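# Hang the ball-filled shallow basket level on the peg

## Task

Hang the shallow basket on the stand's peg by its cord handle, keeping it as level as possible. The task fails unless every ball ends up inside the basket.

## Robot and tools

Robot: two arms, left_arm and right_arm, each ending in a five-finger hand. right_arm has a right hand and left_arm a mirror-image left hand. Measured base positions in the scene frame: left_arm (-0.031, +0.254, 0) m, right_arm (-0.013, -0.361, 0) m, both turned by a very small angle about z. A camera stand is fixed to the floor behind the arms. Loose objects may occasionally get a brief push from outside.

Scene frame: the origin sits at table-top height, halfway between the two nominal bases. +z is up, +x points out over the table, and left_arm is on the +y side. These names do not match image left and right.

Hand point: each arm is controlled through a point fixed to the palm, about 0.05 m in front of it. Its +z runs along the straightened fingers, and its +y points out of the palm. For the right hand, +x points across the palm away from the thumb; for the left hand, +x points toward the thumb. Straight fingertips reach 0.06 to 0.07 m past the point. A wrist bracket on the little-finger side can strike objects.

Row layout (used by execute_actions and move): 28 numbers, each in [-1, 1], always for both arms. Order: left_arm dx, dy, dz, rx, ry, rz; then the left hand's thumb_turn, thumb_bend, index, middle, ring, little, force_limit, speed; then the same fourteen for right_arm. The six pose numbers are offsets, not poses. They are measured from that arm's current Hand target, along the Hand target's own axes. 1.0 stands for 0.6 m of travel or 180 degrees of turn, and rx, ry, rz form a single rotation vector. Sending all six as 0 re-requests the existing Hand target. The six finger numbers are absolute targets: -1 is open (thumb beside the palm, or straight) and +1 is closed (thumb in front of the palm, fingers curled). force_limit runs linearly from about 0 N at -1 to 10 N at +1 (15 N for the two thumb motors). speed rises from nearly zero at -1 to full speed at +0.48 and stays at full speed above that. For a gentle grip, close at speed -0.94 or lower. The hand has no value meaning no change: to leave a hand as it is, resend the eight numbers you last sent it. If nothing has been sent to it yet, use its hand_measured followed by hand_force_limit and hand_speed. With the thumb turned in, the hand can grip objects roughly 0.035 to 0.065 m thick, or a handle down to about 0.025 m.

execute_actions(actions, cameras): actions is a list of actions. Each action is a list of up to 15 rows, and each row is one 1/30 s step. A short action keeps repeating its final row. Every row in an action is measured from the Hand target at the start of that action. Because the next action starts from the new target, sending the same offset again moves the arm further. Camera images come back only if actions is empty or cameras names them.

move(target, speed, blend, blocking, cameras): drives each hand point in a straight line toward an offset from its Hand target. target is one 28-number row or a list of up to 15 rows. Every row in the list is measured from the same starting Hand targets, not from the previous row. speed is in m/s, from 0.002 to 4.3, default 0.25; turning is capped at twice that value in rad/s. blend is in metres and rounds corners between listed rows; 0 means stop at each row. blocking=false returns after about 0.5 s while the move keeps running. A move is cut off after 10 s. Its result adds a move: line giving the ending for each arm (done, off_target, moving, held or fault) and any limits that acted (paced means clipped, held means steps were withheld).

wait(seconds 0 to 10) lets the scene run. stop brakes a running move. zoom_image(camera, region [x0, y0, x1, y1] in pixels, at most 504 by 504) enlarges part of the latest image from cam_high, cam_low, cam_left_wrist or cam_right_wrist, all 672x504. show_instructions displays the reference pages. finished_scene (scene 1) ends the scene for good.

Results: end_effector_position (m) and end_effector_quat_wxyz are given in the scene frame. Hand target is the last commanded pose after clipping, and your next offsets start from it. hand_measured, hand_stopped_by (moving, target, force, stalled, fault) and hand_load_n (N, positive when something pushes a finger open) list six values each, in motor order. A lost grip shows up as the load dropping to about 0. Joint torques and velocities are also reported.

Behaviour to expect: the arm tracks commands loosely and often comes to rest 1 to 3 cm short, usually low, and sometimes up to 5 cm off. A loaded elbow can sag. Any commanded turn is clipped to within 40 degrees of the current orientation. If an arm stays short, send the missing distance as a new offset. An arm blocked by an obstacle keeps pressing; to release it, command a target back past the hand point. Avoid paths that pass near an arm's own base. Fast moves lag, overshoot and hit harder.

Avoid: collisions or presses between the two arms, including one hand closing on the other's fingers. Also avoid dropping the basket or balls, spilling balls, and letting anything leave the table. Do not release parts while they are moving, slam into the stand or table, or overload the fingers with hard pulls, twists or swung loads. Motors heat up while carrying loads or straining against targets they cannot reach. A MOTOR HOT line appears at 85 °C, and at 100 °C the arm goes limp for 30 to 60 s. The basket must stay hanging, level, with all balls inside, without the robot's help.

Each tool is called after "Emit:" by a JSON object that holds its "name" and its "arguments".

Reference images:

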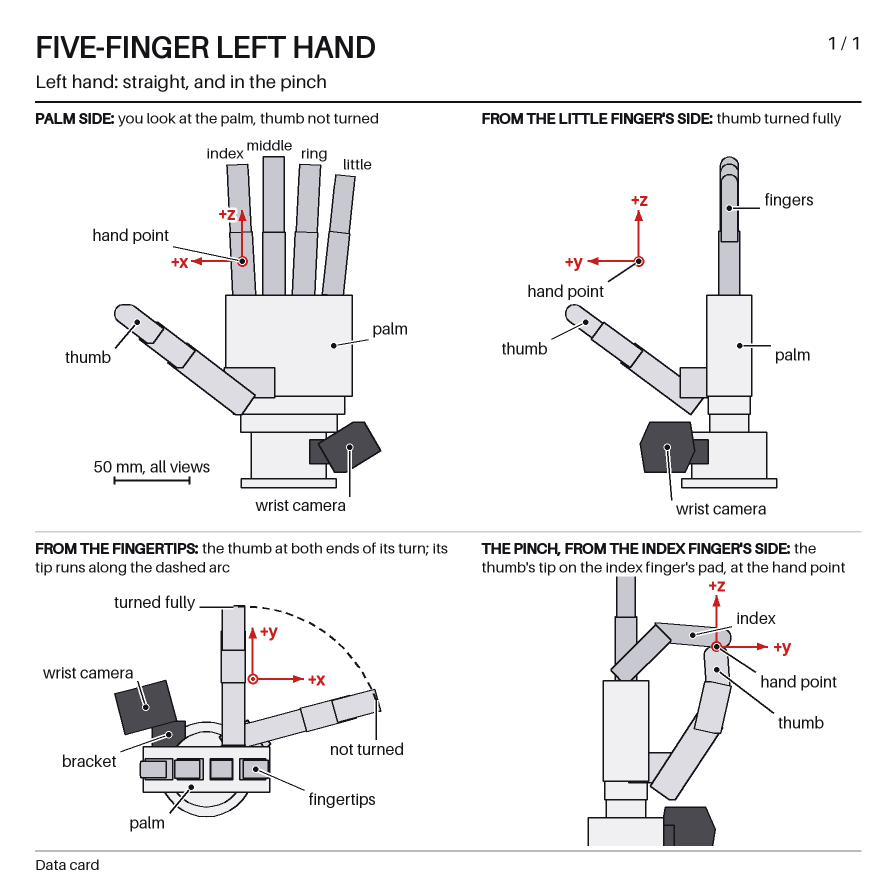

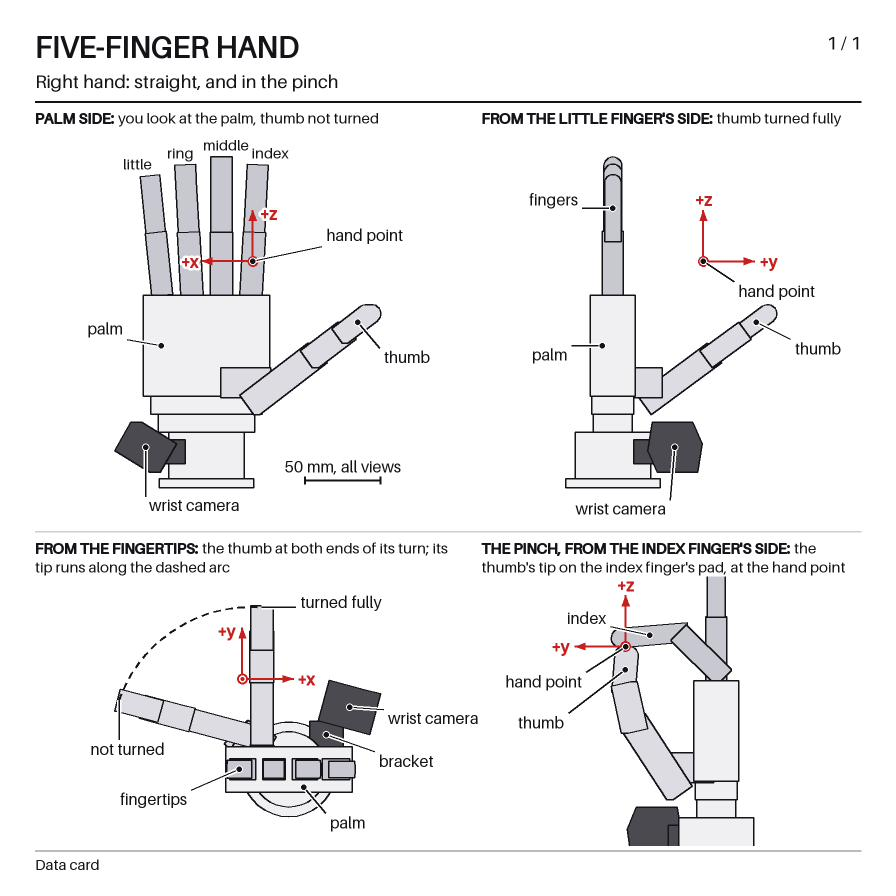

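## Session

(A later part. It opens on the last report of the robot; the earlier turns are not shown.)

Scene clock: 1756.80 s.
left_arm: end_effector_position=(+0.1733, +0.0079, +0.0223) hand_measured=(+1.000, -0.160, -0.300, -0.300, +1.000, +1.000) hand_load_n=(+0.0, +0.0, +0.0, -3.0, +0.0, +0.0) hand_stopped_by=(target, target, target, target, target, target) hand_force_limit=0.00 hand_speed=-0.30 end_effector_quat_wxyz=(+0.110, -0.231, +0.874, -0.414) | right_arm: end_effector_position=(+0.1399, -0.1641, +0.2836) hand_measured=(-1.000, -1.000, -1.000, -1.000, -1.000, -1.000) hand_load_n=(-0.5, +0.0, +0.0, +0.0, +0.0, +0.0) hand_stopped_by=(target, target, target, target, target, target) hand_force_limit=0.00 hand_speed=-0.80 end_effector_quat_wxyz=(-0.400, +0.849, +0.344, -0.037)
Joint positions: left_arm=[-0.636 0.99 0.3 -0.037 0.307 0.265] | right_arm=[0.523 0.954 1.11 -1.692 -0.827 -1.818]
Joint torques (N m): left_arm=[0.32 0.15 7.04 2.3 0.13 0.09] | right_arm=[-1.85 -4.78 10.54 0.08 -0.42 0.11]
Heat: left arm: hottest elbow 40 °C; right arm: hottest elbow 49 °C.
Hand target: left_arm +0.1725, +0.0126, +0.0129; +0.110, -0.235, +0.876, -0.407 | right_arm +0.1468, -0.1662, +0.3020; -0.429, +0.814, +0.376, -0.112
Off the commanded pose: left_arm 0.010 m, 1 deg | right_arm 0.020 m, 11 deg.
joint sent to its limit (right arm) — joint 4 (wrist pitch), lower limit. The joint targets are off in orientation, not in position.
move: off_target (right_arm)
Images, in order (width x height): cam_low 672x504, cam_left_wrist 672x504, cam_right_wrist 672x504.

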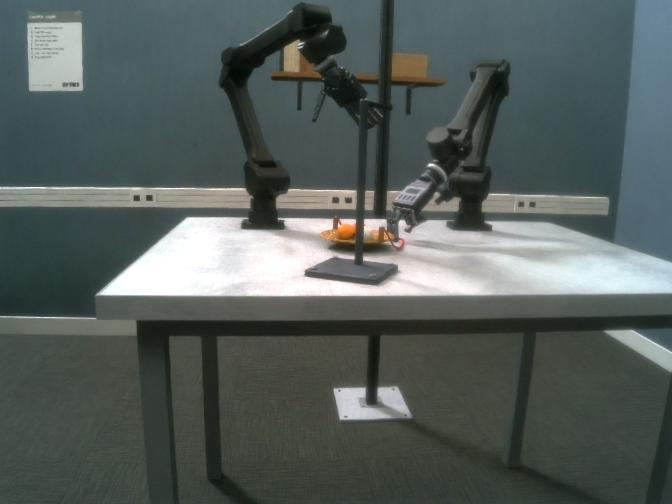

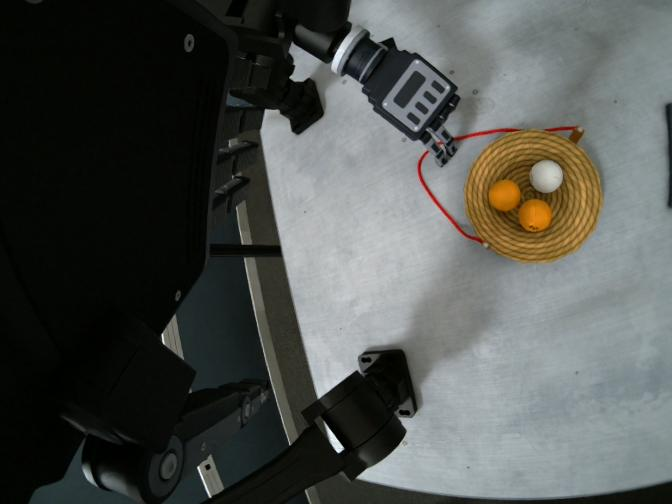

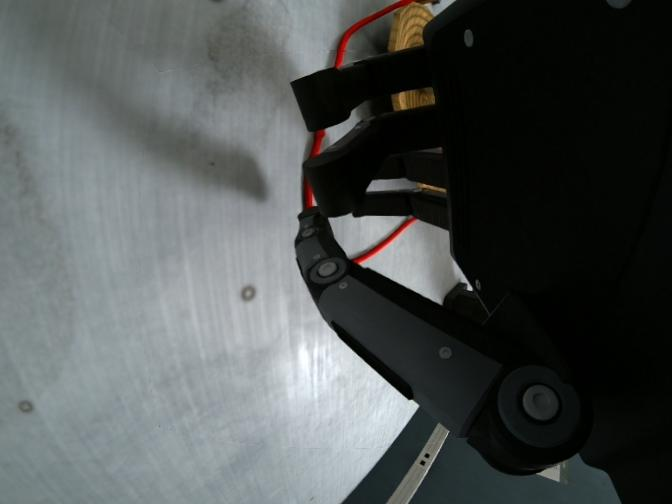

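Emit:
{"name": "move", "arguments": {"target": [0.0018,-0.0152,0.01,0,0,0,1,-0.24,0,0,1,1,0,-0.5,0,0,0,0,0,0,-1,-1,-1,-1,-1,-1,0,-0.8], "speed": 0.02, "cameras": ["cam_low","cam_left_wrist","cam_right_wrist"]}}

Emit:
{"name": "zoom_image", "arguments": {"camera": "cam_right_wrist", "region": [240, 140, 400, 300]}}

Emit:
{"name": "zoom_image", "arguments": {"camera": "cam_left_wrist", "region": [400, 100, 480, 180]}}

Scene clock: 1847.07 s.
left_arm: end_effector_position=(+0.1741, +0.0069, +0.0191) hand_measured=(+1.000, -0.240, +0.000, +0.002, +1.000, +1.000) hand_load_n=(+0.0, +0.0, +0.0, -10.0, +0.5, +0.0) hand_stopped_by=(target, target, target, target, target, target) hand_force_limit=0.00 hand_speed=-0.50 end_effector_quat_wxyz=(+0.111, -0.233, +0.874, -0.411) | right_arm: end_effector_position=(+0.1399, -0.1641, +0.2836) hand_measured=(-1.000, -1.000, -1.000, -1.000, -1.000, -1.000) hand_load_n=(+0.0, +0.0, +0.0, +0.0, +0.0, +0.0) hand_stopped_by=(target, target, target, target, target, target) hand_force_limit=0.00 hand_speed=-0.80 end_effector_quat_wxyz=(-0.400, +0.849, +0.344, -0.037)
Joint positions: left_arm=[-0.641 1.007 0.3 -0.023 0.299 0.261] | right_arm=[0.523 0.954 1.11 -1.692 -0.827 -1.818]
Joint torques (N m): left_arm=[-0.91 0.73 9.07 2.36 -0.16 -0.06] | right_arm=[-1.85 -3.84 10.69 -0.05 -0.42 0.11]
Heat: left arm: hottest elbow 39 °C; right arm: hottest elbow 49 °C.
Hand target: left_arm +0.1768, +0.0029, +0.0161; +0.110, -0.235, +0.876, -0.408 | right_arm +0.1468, -0.1662, +0.3020; -0.429, +0.814, +0.376, -0.112
Off the commanded pose: left_arm 0.006 m, 1 deg | right_arm 0.020 m, 11 deg.
joint sent to its limit (right arm) — joint 4 (wrist pitch), lower limit. The joint targets are off in orientation, not in position.
move: off_target (right_arm)
Images, in order (width x height): cam_low 672x504, cam_left_wrist 672x504, cam_right_wrist 672x504.

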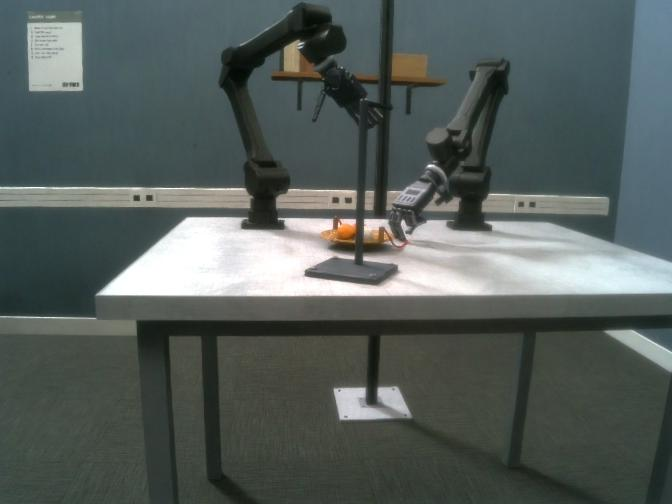

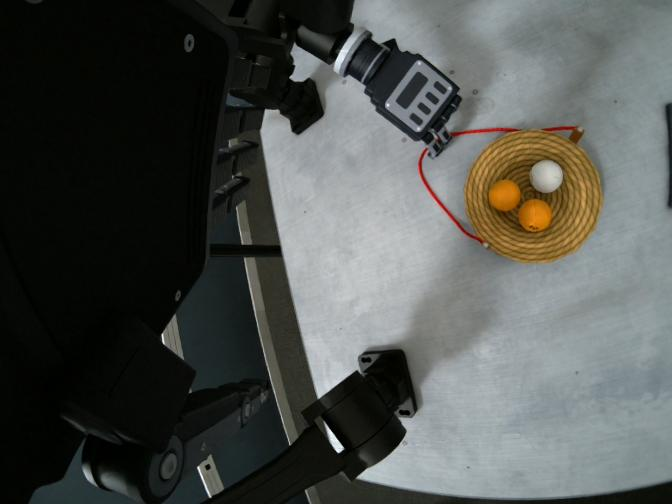

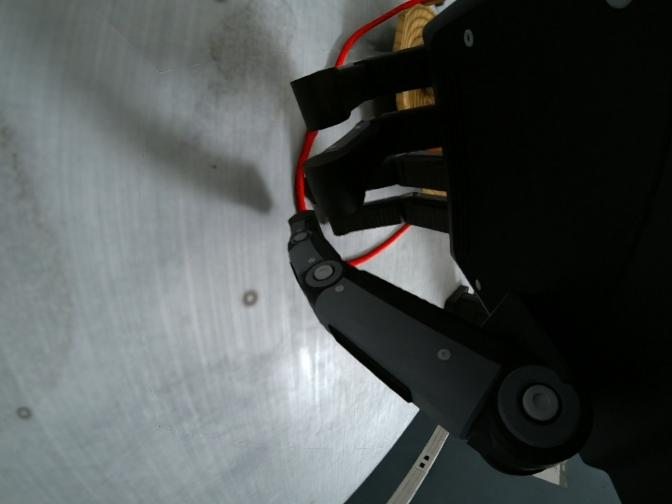

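Scaled by 3.150 from the camera's 672x504 image, which has a finer 960x720 frame.

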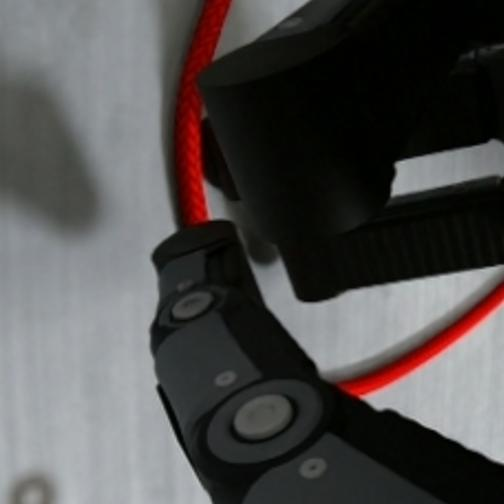

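Scaled by 6.300 from the camera's 672x504 image, which has a finer 960x720 frame.

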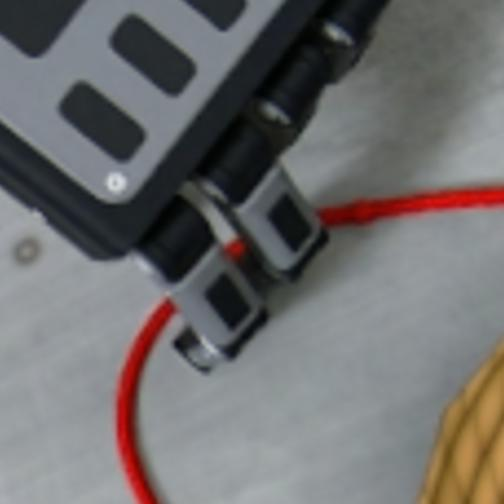

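Emit:
{"name": "move", "arguments": {"target": [[0,-0.0128,-0.0107,0,0,0,1,-0.4,0,0,1,1,0,-0.5,0,0,0,0,0,0,-1,-1,-1,-1,-1,-1,0,-0.8],[0.0133,-0.0275,0.0072,0,0,0,1,-0.4,0,0,1,1,0,-0.5,0,0,0,0,0,0,-1,-1,-1,-1,-1,-1,0,-0.8]], "speed": 0.03, "cameras": ["cam_low","cam_left_wrist","cam_right_wrist"]}}

Emit:
{"name": "zoom_image", "arguments": {"camera": "cam_right_wrist", "region": [240, 140, 400, 300]}}

Emit:
{"name": "zoom_image", "arguments": {"camera": "cam_left_wrist", "region": [400, 100, 480, 180]}}

Scene clock: 1930.40 s.
left_arm: end_effector_position=(+0.1727, +0.0000, +0.0196) hand_measured=(+1.000, -0.400, +0.000, +0.000, +1.000, +1.000) hand_load_n=(+0.0, +0.0, +0.0, -5.0, +0.0, +0.5) hand_stopped_by=(target, target, target, target, target, target) hand_force_limit=0.00 hand_speed=-0.50 end_effector_quat_wxyz=(+0.116, -0.233, +0.878, -0.402) | right_arm: end_effector_position=(+0.1399, -0.1641, +0.2836) hand_measured=(-1.000, -1.000, -1.000, -1.000, -1.000, -1.000) hand_load_n=(+0.0, +0.0, +0.0, +0.0, +0.0, +0.0) hand_stopped_by=(target, target, target, target, target, target) hand_force_limit=0.00 hand_speed=-0.80 end_effector_quat_wxyz=(-0.400, +0.849, +0.344, -0.037)
Joint positions: left_arm=[-0.686 1.016 0.315 -0.034 0.249 0.241] | right_arm=[0.523 0.954 1.11 -1.692 -0.827 -1.818]
Joint torques (N m): left_arm=[-1.2 0.21 10.84 1.81 0.32 -0.28] | right_arm=[-1.96 -3.55 10.55 0.05 -0.36 0.07]
Heat: left arm: hottest elbow 39 °C; right arm: hottest elbow 49 °C.
Hand target: left_arm +0.1769, -0.0132, +0.0260; +0.110, -0.235, +0.876, -0.408 | right_arm +0.1468, -0.1662, +0.3020; -0.429, +0.814, +0.376, -0.112
Off the commanded pose: left_arm 0.015 m, 1 deg | right_arm 0.020 m, 11 deg.
joint sent to its limit (right arm) — joint 4 (wrist pitch), lower limit. The joint targets are off in orientation, not in position.
move: off_target (left_arm, right_arm)
Images, in order (width x height): cam_low 672x504, cam_left_wrist 672x504, cam_right_wrist 672x504.

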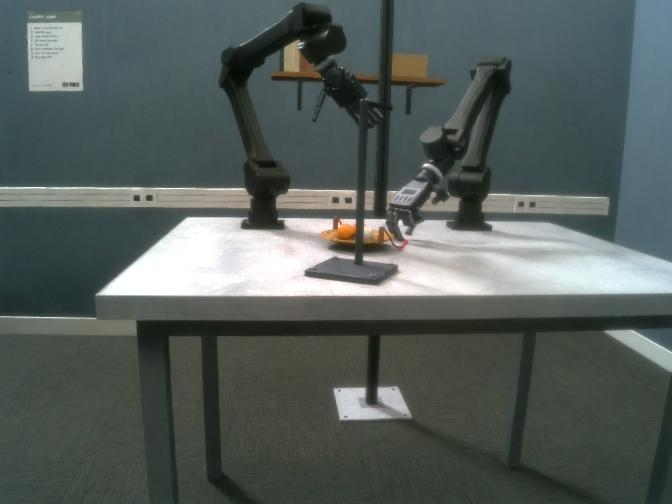

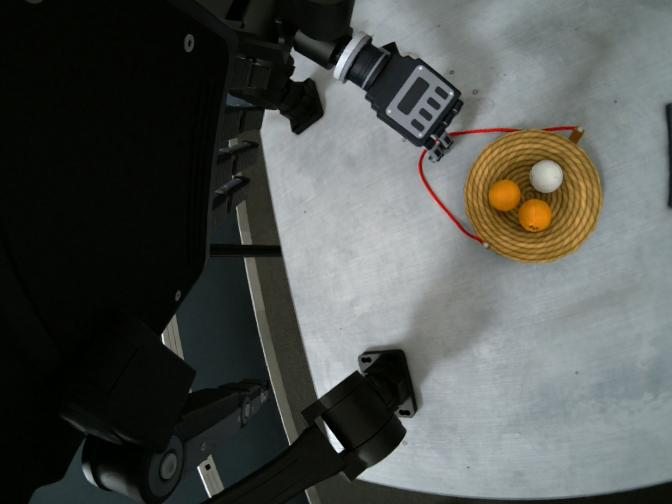

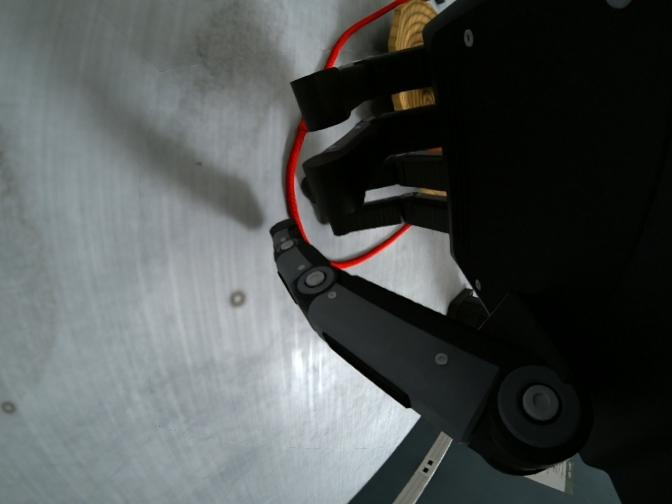

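Scaled by 3.150 from the camera's 672x504 image, which has a finer 960x720 frame.

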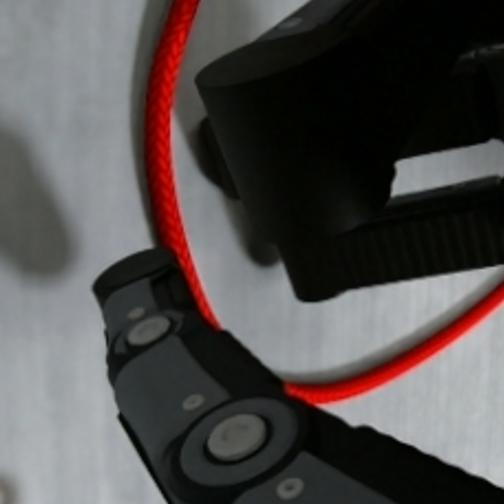

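Scaled by 6.300 from the camera's 672x504 image, which has a finer 960x720 frame.

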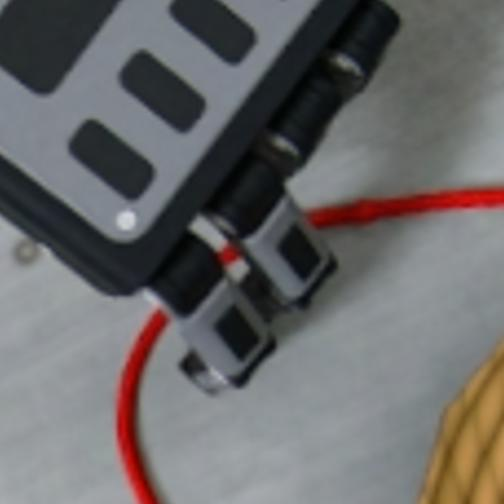

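Emit:
{"name": "move", "arguments": {"target": [-0.0043,0.0215,0.0132,0,0,0,1,-0.4,0.15,0.15,1,1,0,-0.5,0,0,0,0,0,0,-1,-1,-1,-1,-1,-1,0,-0.8], "speed": 0.02, "cameras": ["cam_low","cam_left_wrist","cam_right_wrist"]}}

Emit:
{"name": "zoom_image", "arguments": {"camera": "cam_low", "region": [370, 190, 440, 260]}}

Emit:
{"name": "zoom_image", "arguments": {"camera": "cam_right_wrist", "region": [240, 140, 400, 300]}}

Emit:
{"name": "zoom_image", "arguments": {"camera": "cam_left_wrist", "region": [400, 100, 480, 180]}}

Scene clock: 1983.77 s.
left_arm: end_effector_position=(+0.1755, -0.0081, +0.0149) hand_measured=(+1.000, -0.400, +0.150, +0.150, +1.000, +1.000) hand_load_n=(+0.0, +0.0, +0.0, -8.5, +0.0, +0.0) hand_stopped_by=(target, target, target, target, target, target) hand_force_limit=0.00 hand_speed=-0.50 end_effector_quat_wxyz=(+0.113, -0.229, +0.876, -0.410) | right_arm: end_effector_position=(+0.1399, -0.1641, +0.2836) hand_measured=(-1.000, -1.000, -1.000, -1.000, -1.000, -1.000) hand_load_n=(+0.0, +0.0, +0.0, -0.5, +0.0, +0.0) hand_stopped_by=(target, target, target, target, target, target) hand_force_limit=0.00 hand_speed=-0.80 end_effector_quat_wxyz=(-0.400, +0.849, +0.344, -0.037)
Joint positions: left_arm=[-0.691 1.065 0.315 0.029 0.262 0.236] | right_arm=[0.523 0.954 1.11 -1.692 -0.827 -1.818]
Joint torques (N m): left_arm=[0.15 0.15 8.62 2.35 0.12 -0.08] | right_arm=[-1.79 -4.66 10.51 0.02 -0.43 0.08]
Heat: left arm: hottest elbow 40 °C; right arm: hottest elbow 49 °C.
Hand target: left_arm +0.1780, -0.0099, +0.0109; +0.110, -0.235, +0.876, -0.408 | right_arm +0.1468, -0.1662, +0.3020; -0.429, +0.814, +0.376, -0.112
Off the commanded pose: left_arm 0.005 m, 1 deg | right_arm 0.020 m, 11 deg.
joint sent to its limit (right arm) — joint 4 (wrist pitch), lower limit. The joint targets are off in orientation, not in position.
move: off_target (right_arm)
Images, in order (width x height): cam_low 672x504, cam_left_wrist 672x504, cam_right_wrist 672x504.

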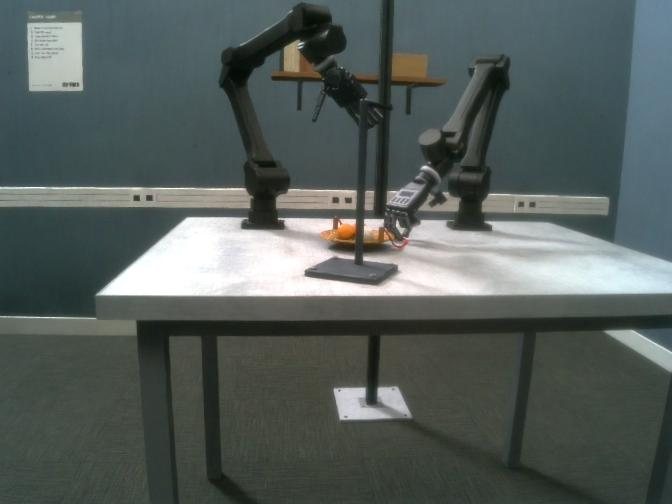

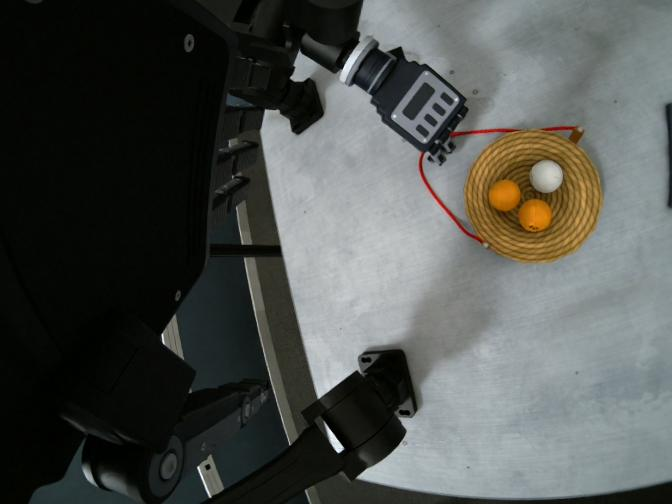

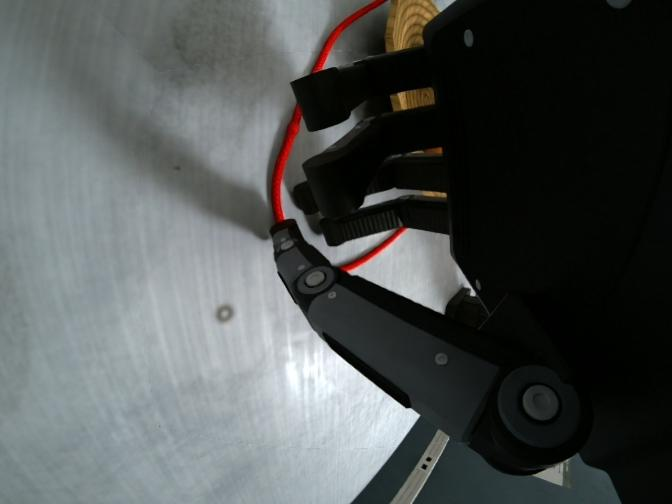

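Scaled by 7.200 from the camera's 672x504 image, which has a finer 960x720 frame.

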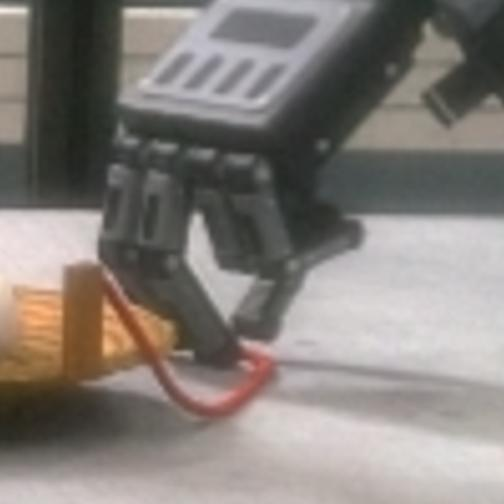

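Scaled by 3.150 from the camera's 672x504 image, which has a finer 960x720 frame.

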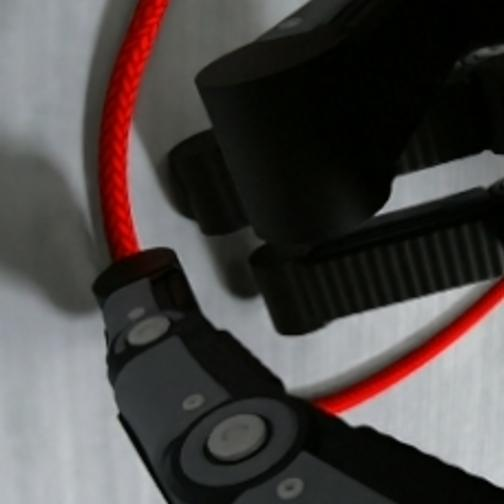

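Scaled by 6.300 from the camera's 672x504 image, which has a finer 960x720 frame.

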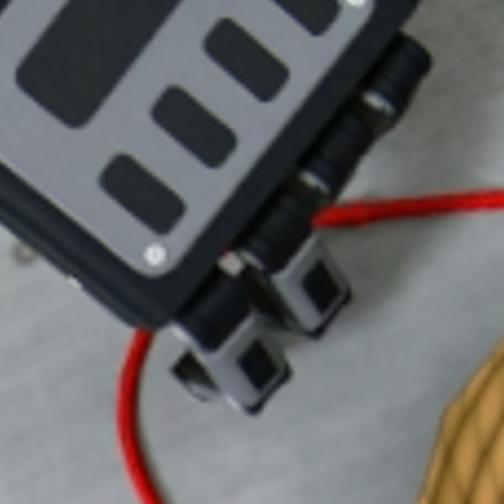

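Emit:
{"name": "wait", "arguments": {"seconds": 0, "cameras": ["all"]}}

Scene clock: 2032.47 s.
left_arm: end_effector_position=(+0.1756, -0.0082, +0.0150) hand_measured=(+1.000, -0.400, +0.150, +0.150, +1.000, +1.000) hand_load_n=(+0.0, +0.0, +0.5, -8.0, +0.0, +0.0) hand_stopped_by=(target, target, target, target, target, target) hand_force_limit=0.00 hand_speed=-0.50 end_effector_quat_wxyz=(+0.113, -0.229, +0.875, -0.411) | right_arm: end_effector_position=(+0.1399, -0.1641, +0.2836) hand_measured=(-1.000, -1.000, -1.000, -1.000, -1.000, -1.000) hand_load_n=(+0.0, +0.0, +0.0, -0.5, +0.0, +0.0) hand_stopped_by=(target, target, target, target, target, target) hand_force_limit=0.00 hand_speed=-0.80 end_effector_quat_wxyz=(-0.400, +0.849, +0.344, -0.037)
Joint positions: left_arm=[-0.691 1.065 0.315 0.029 0.262 0.236] | right_arm=[0.523 0.954 1.11 -1.692 -0.827 -1.818]
Joint torques (N m): left_arm=[0.15 0.85 8.46 2.52 0.11 -0.06] | right_arm=[-1.79 -3.96 10.63 0.05 -0.4 0.08]
Heat: left arm: hottest elbow 39 °C; right arm: hottest elbow 49 °C.
Hand target: left_arm +0.1780, -0.0099, +0.0110; +0.110, -0.235, +0.876, -0.408 | right_arm +0.1468, -0.1662, +0.3020; -0.429, +0.814, +0.376, -0.112
Off the commanded pose: left_arm 0.005 m, 1 deg | right_arm 0.020 m, 11 deg.

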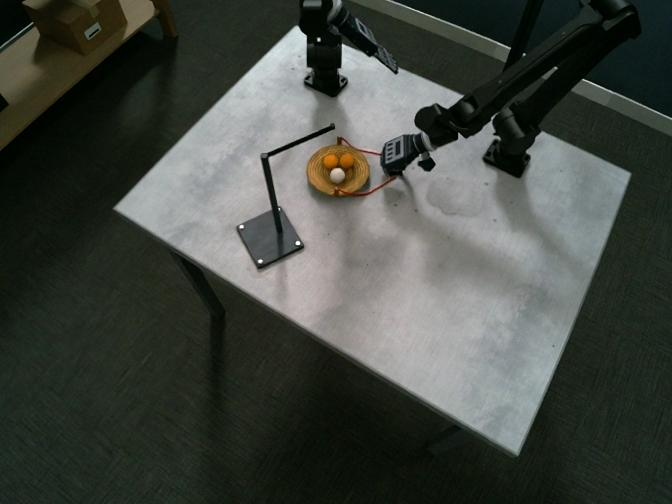

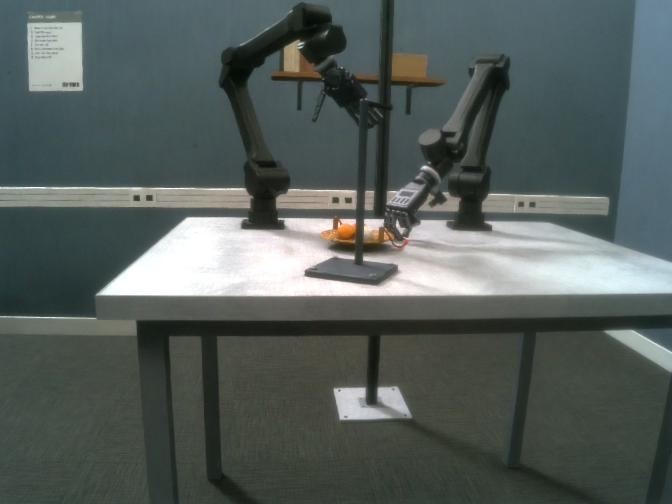

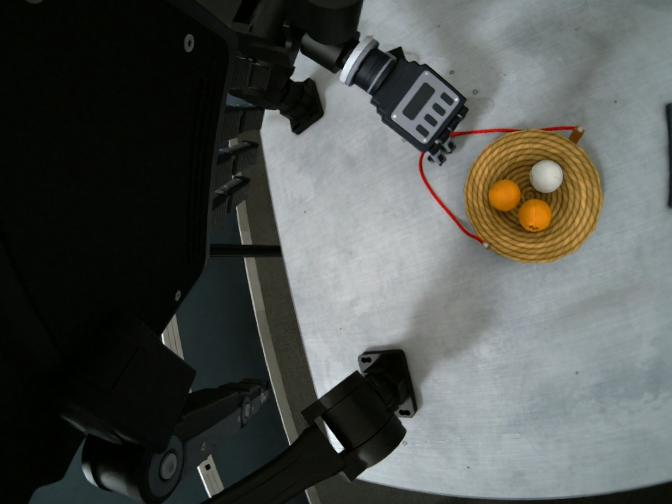

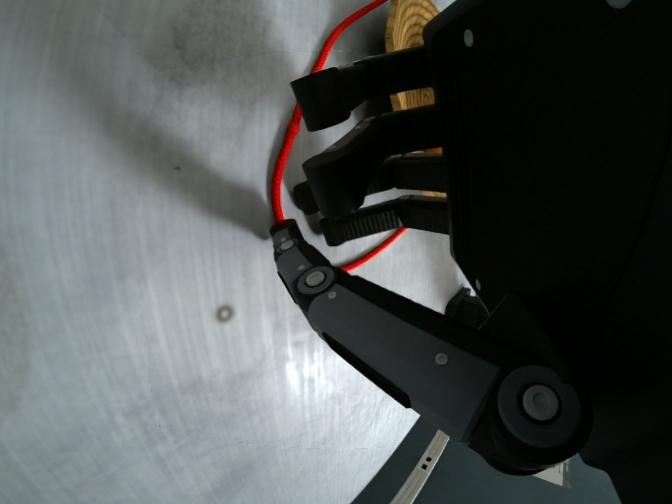

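Emit:
{"name": "zoom_image", "arguments": {"camera": "cam_right_wrist", "region": [220, 120, 420, 300]}}

Emit:
{"name": "zoom_image", "arguments": {"camera": "cam_left_wrist", "region": [400, 100, 500, 180]}}

Emit:
{"name": "zoom_image", "arguments": {"camera": "cam_low", "region": [360, 180, 450, 260]}}

Scaled by 2.520 from the camera's 672x504 image, which has a finer 960x720 frame.

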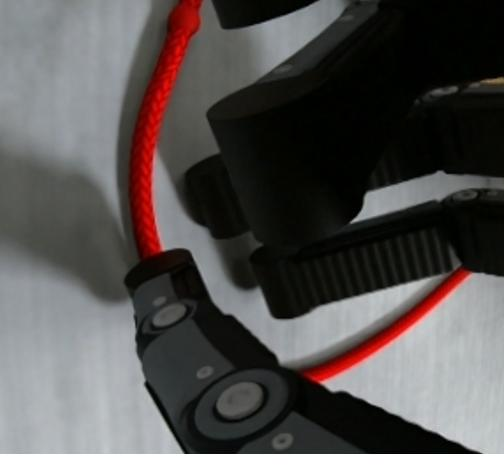

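Scaled by 5.040 from the camera's 672x504 image, which has a finer 960x720 frame.

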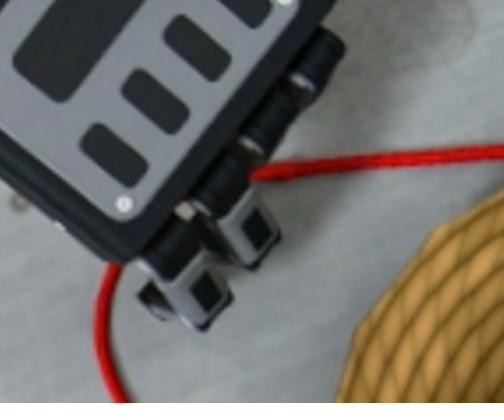

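Scaled by 5.600 from the camera's 672x504 image, which has a finer 960x720 frame.

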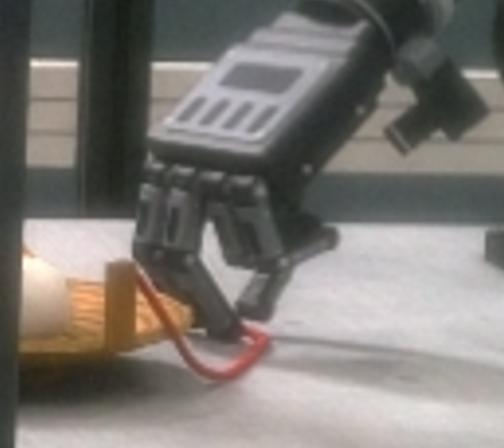

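Emit:
{"name": "execute_actions", "arguments": {"actions": [[[0,0,0,0,0,0,1,-0.52,0.3,0.3,1,1,0,-0.6,0,0,0,0,0,0,-1,-1,-1,-1,-1,-1,0,-0.8]]], "cameras": ["cam_right_wrist", "cam_left_wrist", "cam_low"]}}

Emit:
{"name": "zoom_image", "arguments": {"camera": "cam_right_wrist", "region": [220, 120, 420, 300]}}

Emit:
{"name": "zoom_image", "arguments": {"camera": "cam_low", "region": [360, 180, 450, 260]}}

Scene clock: 2102.77 s.
left_arm: end_effector_position=(+0.1751, -0.0077, +0.0109) hand_measured=(+1.000, -0.520, +0.300, +0.300, +1.000, +1.000) hand_load_n=(+0.0, -1.0, +0.0, +0.0, +0.0, +0.0) hand_stopped_by=(target, target, target, target, target, target) hand_force_limit=0.00 hand_speed=-0.60 end_effector_quat_wxyz=(+0.110, -0.230, +0.877, -0.407) | right_arm: end_effector_position=(+0.1399, -0.1641, +0.2836) hand_measured=(-1.000, -1.000, -1.000, -1.000, -1.000, -1.000) hand_load_n=(+0.0, +0.0, +0.0, +0.0, +0.0, +0.0) hand_stopped_by=(target, target, target, target, target, target) hand_force_limit=0.00 hand_speed=-0.80 end_effector_quat_wxyz=(-0.400, +0.849, +0.344, -0.037)
Joint positions: left_arm=[-0.691 1.081 0.315 0.035 0.261 0.236] | right_arm=[0.523 0.954 1.11 -1.692 -0.827 -1.818]
Joint torques (N m): left_arm=[-0.03 -0.79 8.35 2.14 0.16 -0.08] | right_arm=[-1.73 -4.13 10.55 0.01 -0.4 0.1]
Heat: left arm: hottest elbow 39 °C; right arm: hottest elbow 50 °C.
Hand target: left_arm +0.1780, -0.0099, +0.0110; +0.110, -0.235, +0.876, -0.408 | right_arm +0.1468, -0.1662, +0.3020; -0.429, +0.814, +0.376, -0.112
Off the commanded pose: left_arm 0.004 m, 1 deg | right_arm 0.020 m, 11 deg.
joint sent to its limit (right arm) — joint 4 (wrist pitch), lower limit. The joint targets are off in orientation, not in position.
Images, in order (width x height): cam_low 672x504, cam_left_wrist 672x504, cam_right_wrist 672x504.

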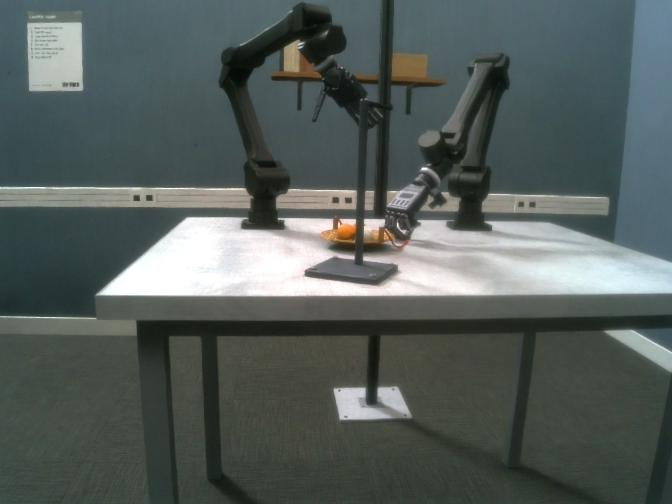

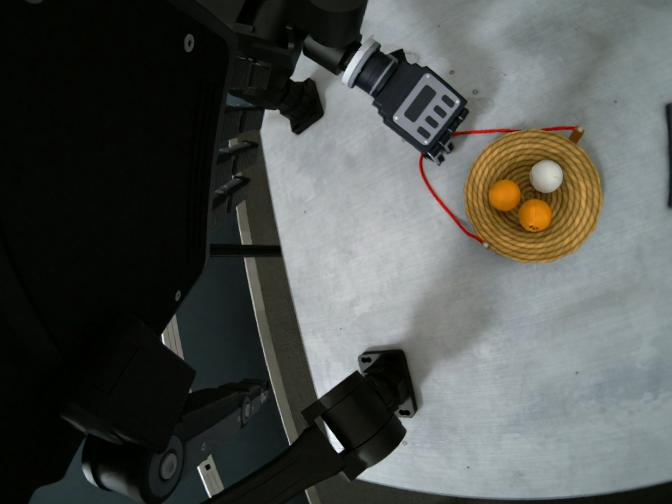

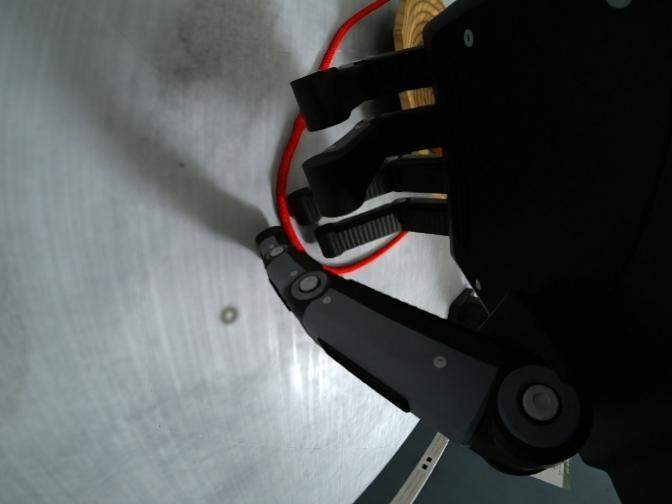

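Scaled by 2.520 from the camera's 672x504 image, which has a finer 960x720 frame.

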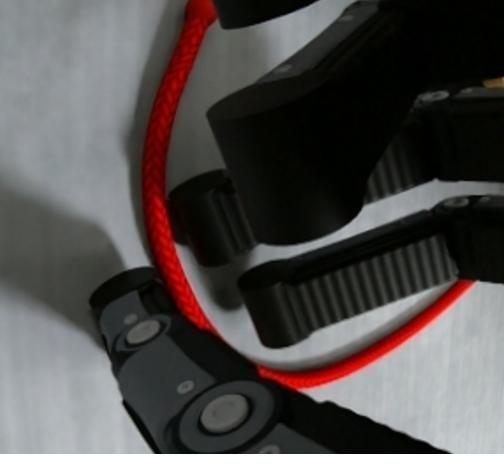

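Scaled by 5.600 from the camera's 672x504 image, which has a finer 960x720 frame.

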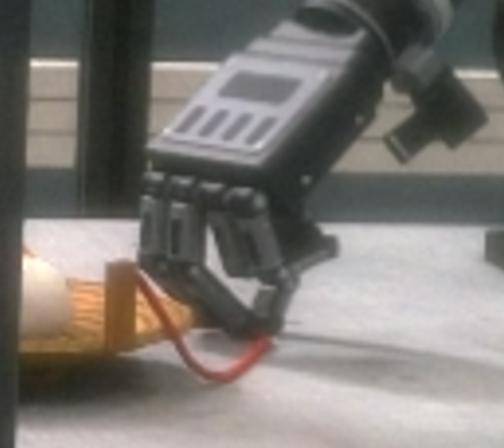

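Emit:
{"name": "execute_actions", "arguments": {"actions": [[[0,0,0,0,0,0,1,-0.46,0.38,0.38,1,1,0,-0.8,0,0,0,0,0,0,-1,-1,-1,-1,-1,-1,0,-0.8]]], "cameras": ["cam_right_wrist", "cam_low"]}}

Emit:
{"name": "zoom_image", "arguments": {"camera": "cam_right_wrist", "region": [220, 120, 420, 300]}}

Emit:
{"name": "zoom_image", "arguments": {"camera": "cam_low", "region": [360, 180, 450, 260]}}

Scene clock: 2150.93 s.
left_arm: end_effector_position=(+0.1751, -0.0077, +0.0109) hand_measured=(+1.000, -0.460, +0.380, +0.380, +1.000, +1.000) hand_load_n=(+0.0, +0.0, +0.0, +0.0, +0.0, +0.0) hand_stopped_by=(target, target, target, target, target, target) hand_force_limit=0.00 hand_speed=-0.80 end_effector_quat_wxyz=(+0.110, -0.230, +0.877, -0.407) | right_arm: end_effector_position=(+0.1399, -0.1641, +0.2836) hand_measured=(-1.000, -1.000, -1.000, -1.000, -1.000, -1.000) hand_load_n=(+0.0, +0.0, +0.0, +0.0, +0.0, +0.0) hand_stopped_by=(target, target, target, target, target, target) hand_force_limit=0.00 hand_speed=-0.80 end_effector_quat_wxyz=(-0.400, +0.849, +0.344, -0.037)
Joint positions: left_arm=[-0.691 1.081 0.315 0.035 0.261 0.236] | right_arm=[0.523 0.954 1.11 -1.692 -0.827 -1.818]
Joint torques (N m): left_arm=[0.03 -1.55 8.43 2.13 0.17 -0.07] | right_arm=[-1.9 -4.01 10.5 0.02 -0.41 0.12]
Heat: left arm: hottest elbow 39 °C; right arm: hottest elbow 50 °C.
Hand target: left_arm +0.1780, -0.0099, +0.0110; +0.110, -0.234, +0.876, -0.408 | right_arm +0.1468, -0.1662, +0.3020; -0.429, +0.814, +0.376, -0.112
Off the commanded pose: left_arm 0.004 m, 1 deg | right_arm 0.020 m, 11 deg.
joint sent to its limit (right arm) — joint 4 (wrist pitch), lower limit. The joint targets are off in orientation, not in position.
Images, in order (width x height): cam_low 672x504, cam_right_wrist 672x504.

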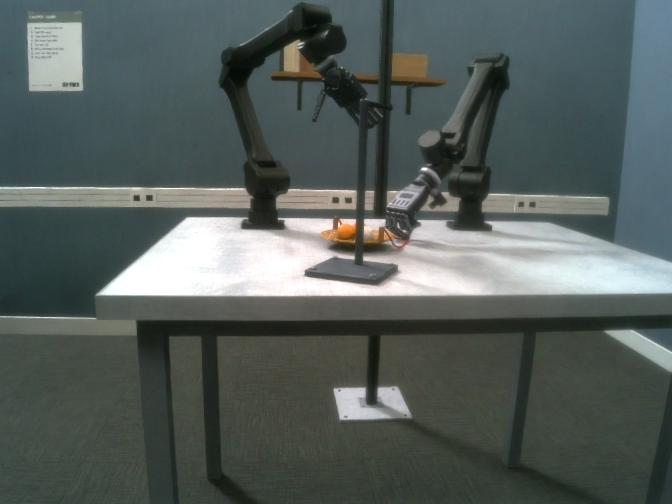

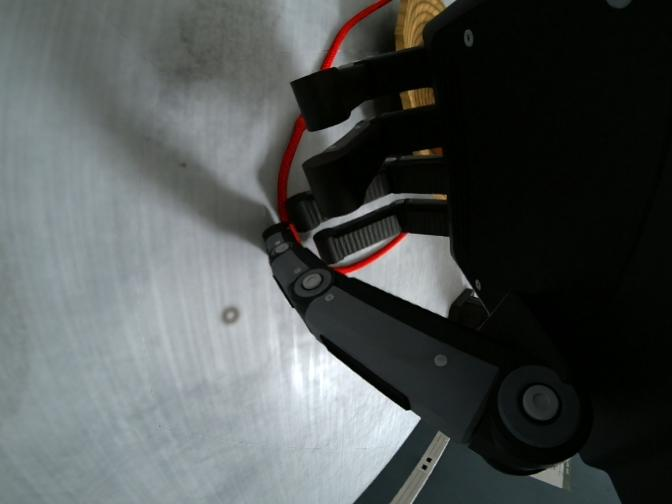

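Scaled by 2.520 from the camera's 672x504 image, which has a finer 960x720 frame.

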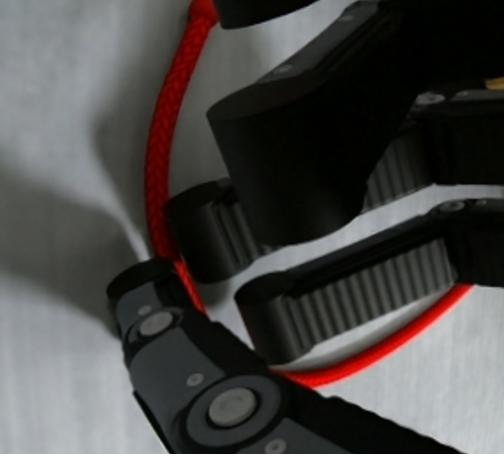

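Scaled by 5.600 from the camera's 672x504 image, which has a finer 960x720 frame.

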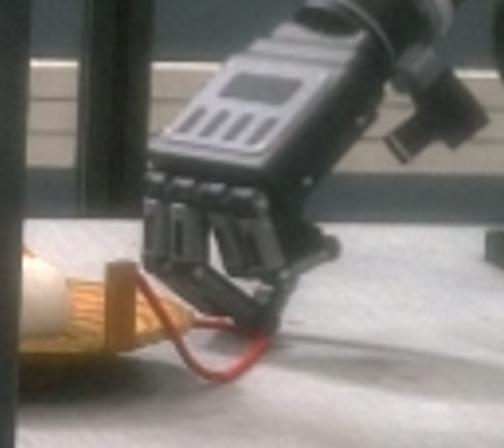

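Emit:
{"name": "move", "arguments": {"target": [0,0.0064,0.0054,0,0,0,1,-0.42,0.42,0.42,1,1,0,-0.8,0,0,0,0,0,0,-1,-1,-1,-1,-1,-1,0,-0.8], "speed": 0.02, "cameras": ["cam_right_wrist", "cam_low"]}}

Emit:
{"name": "zoom_image", "arguments": {"camera": "cam_right_wrist", "region": [220, 120, 420, 300]}}

Emit:
{"name": "zoom_image", "arguments": {"camera": "cam_low", "region": [360, 180, 450, 260]}}

Scene clock: 2183.40 s.
left_arm: end_effector_position=(+0.1769, -0.0091, +0.0096) hand_measured=(+1.000, -0.424, +0.420, +0.420, +1.000, +1.000) hand_load_n=(+1.0, +5.5, +0.0, +2.0, +0.0, +0.0) hand_stopped_by=(target, target, target, target, target, target) hand_force_limit=0.00 hand_speed=-0.80 end_effector_quat_wxyz=(+0.111, -0.229, +0.877, -0.408) | right_arm: end_effector_position=(+0.1399, -0.1641, +0.2836) hand_measured=(-1.000, -1.000, -1.000, -1.000, -1.000, -1.000) hand_load_n=(+0.0, +0.5, +0.0, +0.0, +0.0, +0.0) hand_stopped_by=(target, target, target, target, target, target) hand_force_limit=0.00 hand_speed=-0.80 end_effector_quat_wxyz=(-0.400, +0.849, +0.344, -0.037)
Joint positions: left_arm=[-0.691 1.094 0.315 0.052 0.261 0.236] | right_arm=[0.523 0.954 1.11 -1.692 -0.827 -1.818]
Joint torques (N m): left_arm=[0.44 -1.32 7.69 2.5 0.14 -0.12] | right_arm=[-2.14 -3.55 10.59 0.08 -0.39 0.08]
Heat: left arm: hottest elbow 39 °C; right arm: hottest elbow 50 °C.
Hand target: left_arm +0.1780, -0.0099, +0.0059; +0.110, -0.235, +0.876, -0.408 | right_arm +0.1468, -0.1662, +0.3020; -0.429, +0.814, +0.376, -0.112
Off the commanded pose: left_arm 0.004 m, 1 deg | right_arm 0.020 m, 11 deg.
joint sent to its limit (right arm) — joint 4 (wrist pitch), lower limit. The joint targets are off in orientation, not in position.
move: off_target (right_arm)
Images, in order (width x height): cam_low 672x504, cam_right_wrist 672x504.

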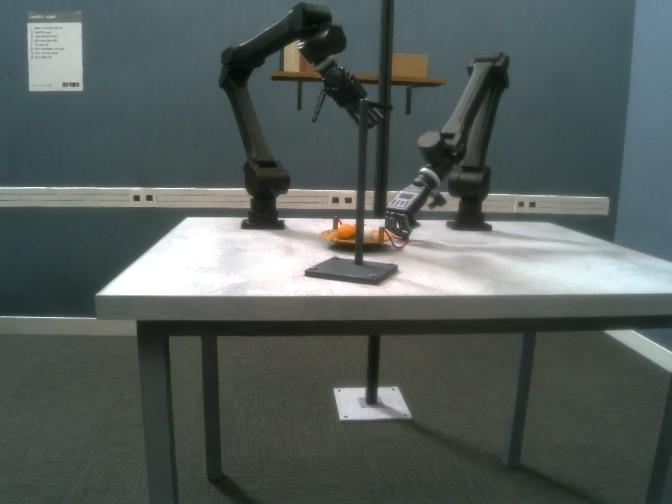

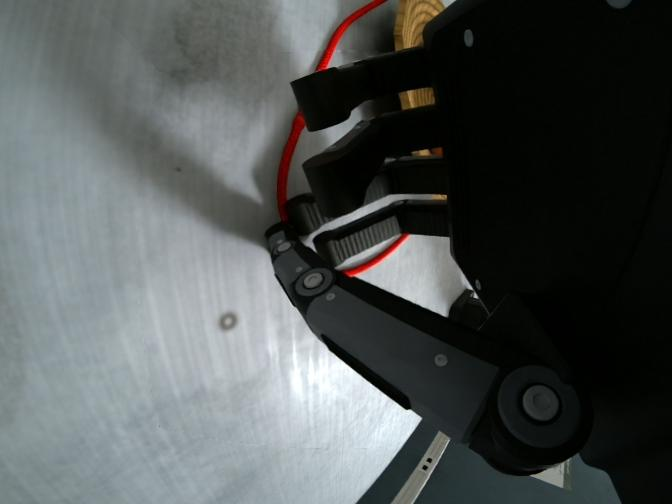

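Scaled by 2.520 from the camera's 672x504 image, which has a finer 960x720 frame.

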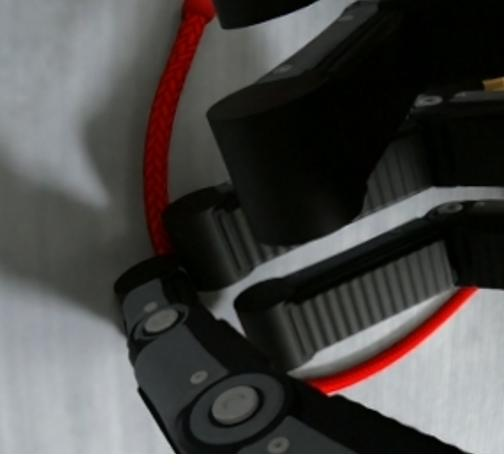

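Scaled by 5.600 from the camera's 672x504 image, which has a finer 960x720 frame.

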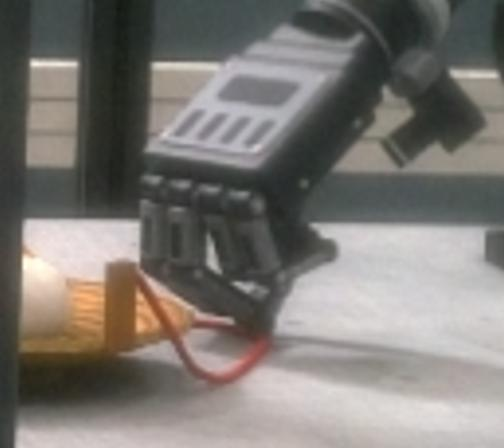

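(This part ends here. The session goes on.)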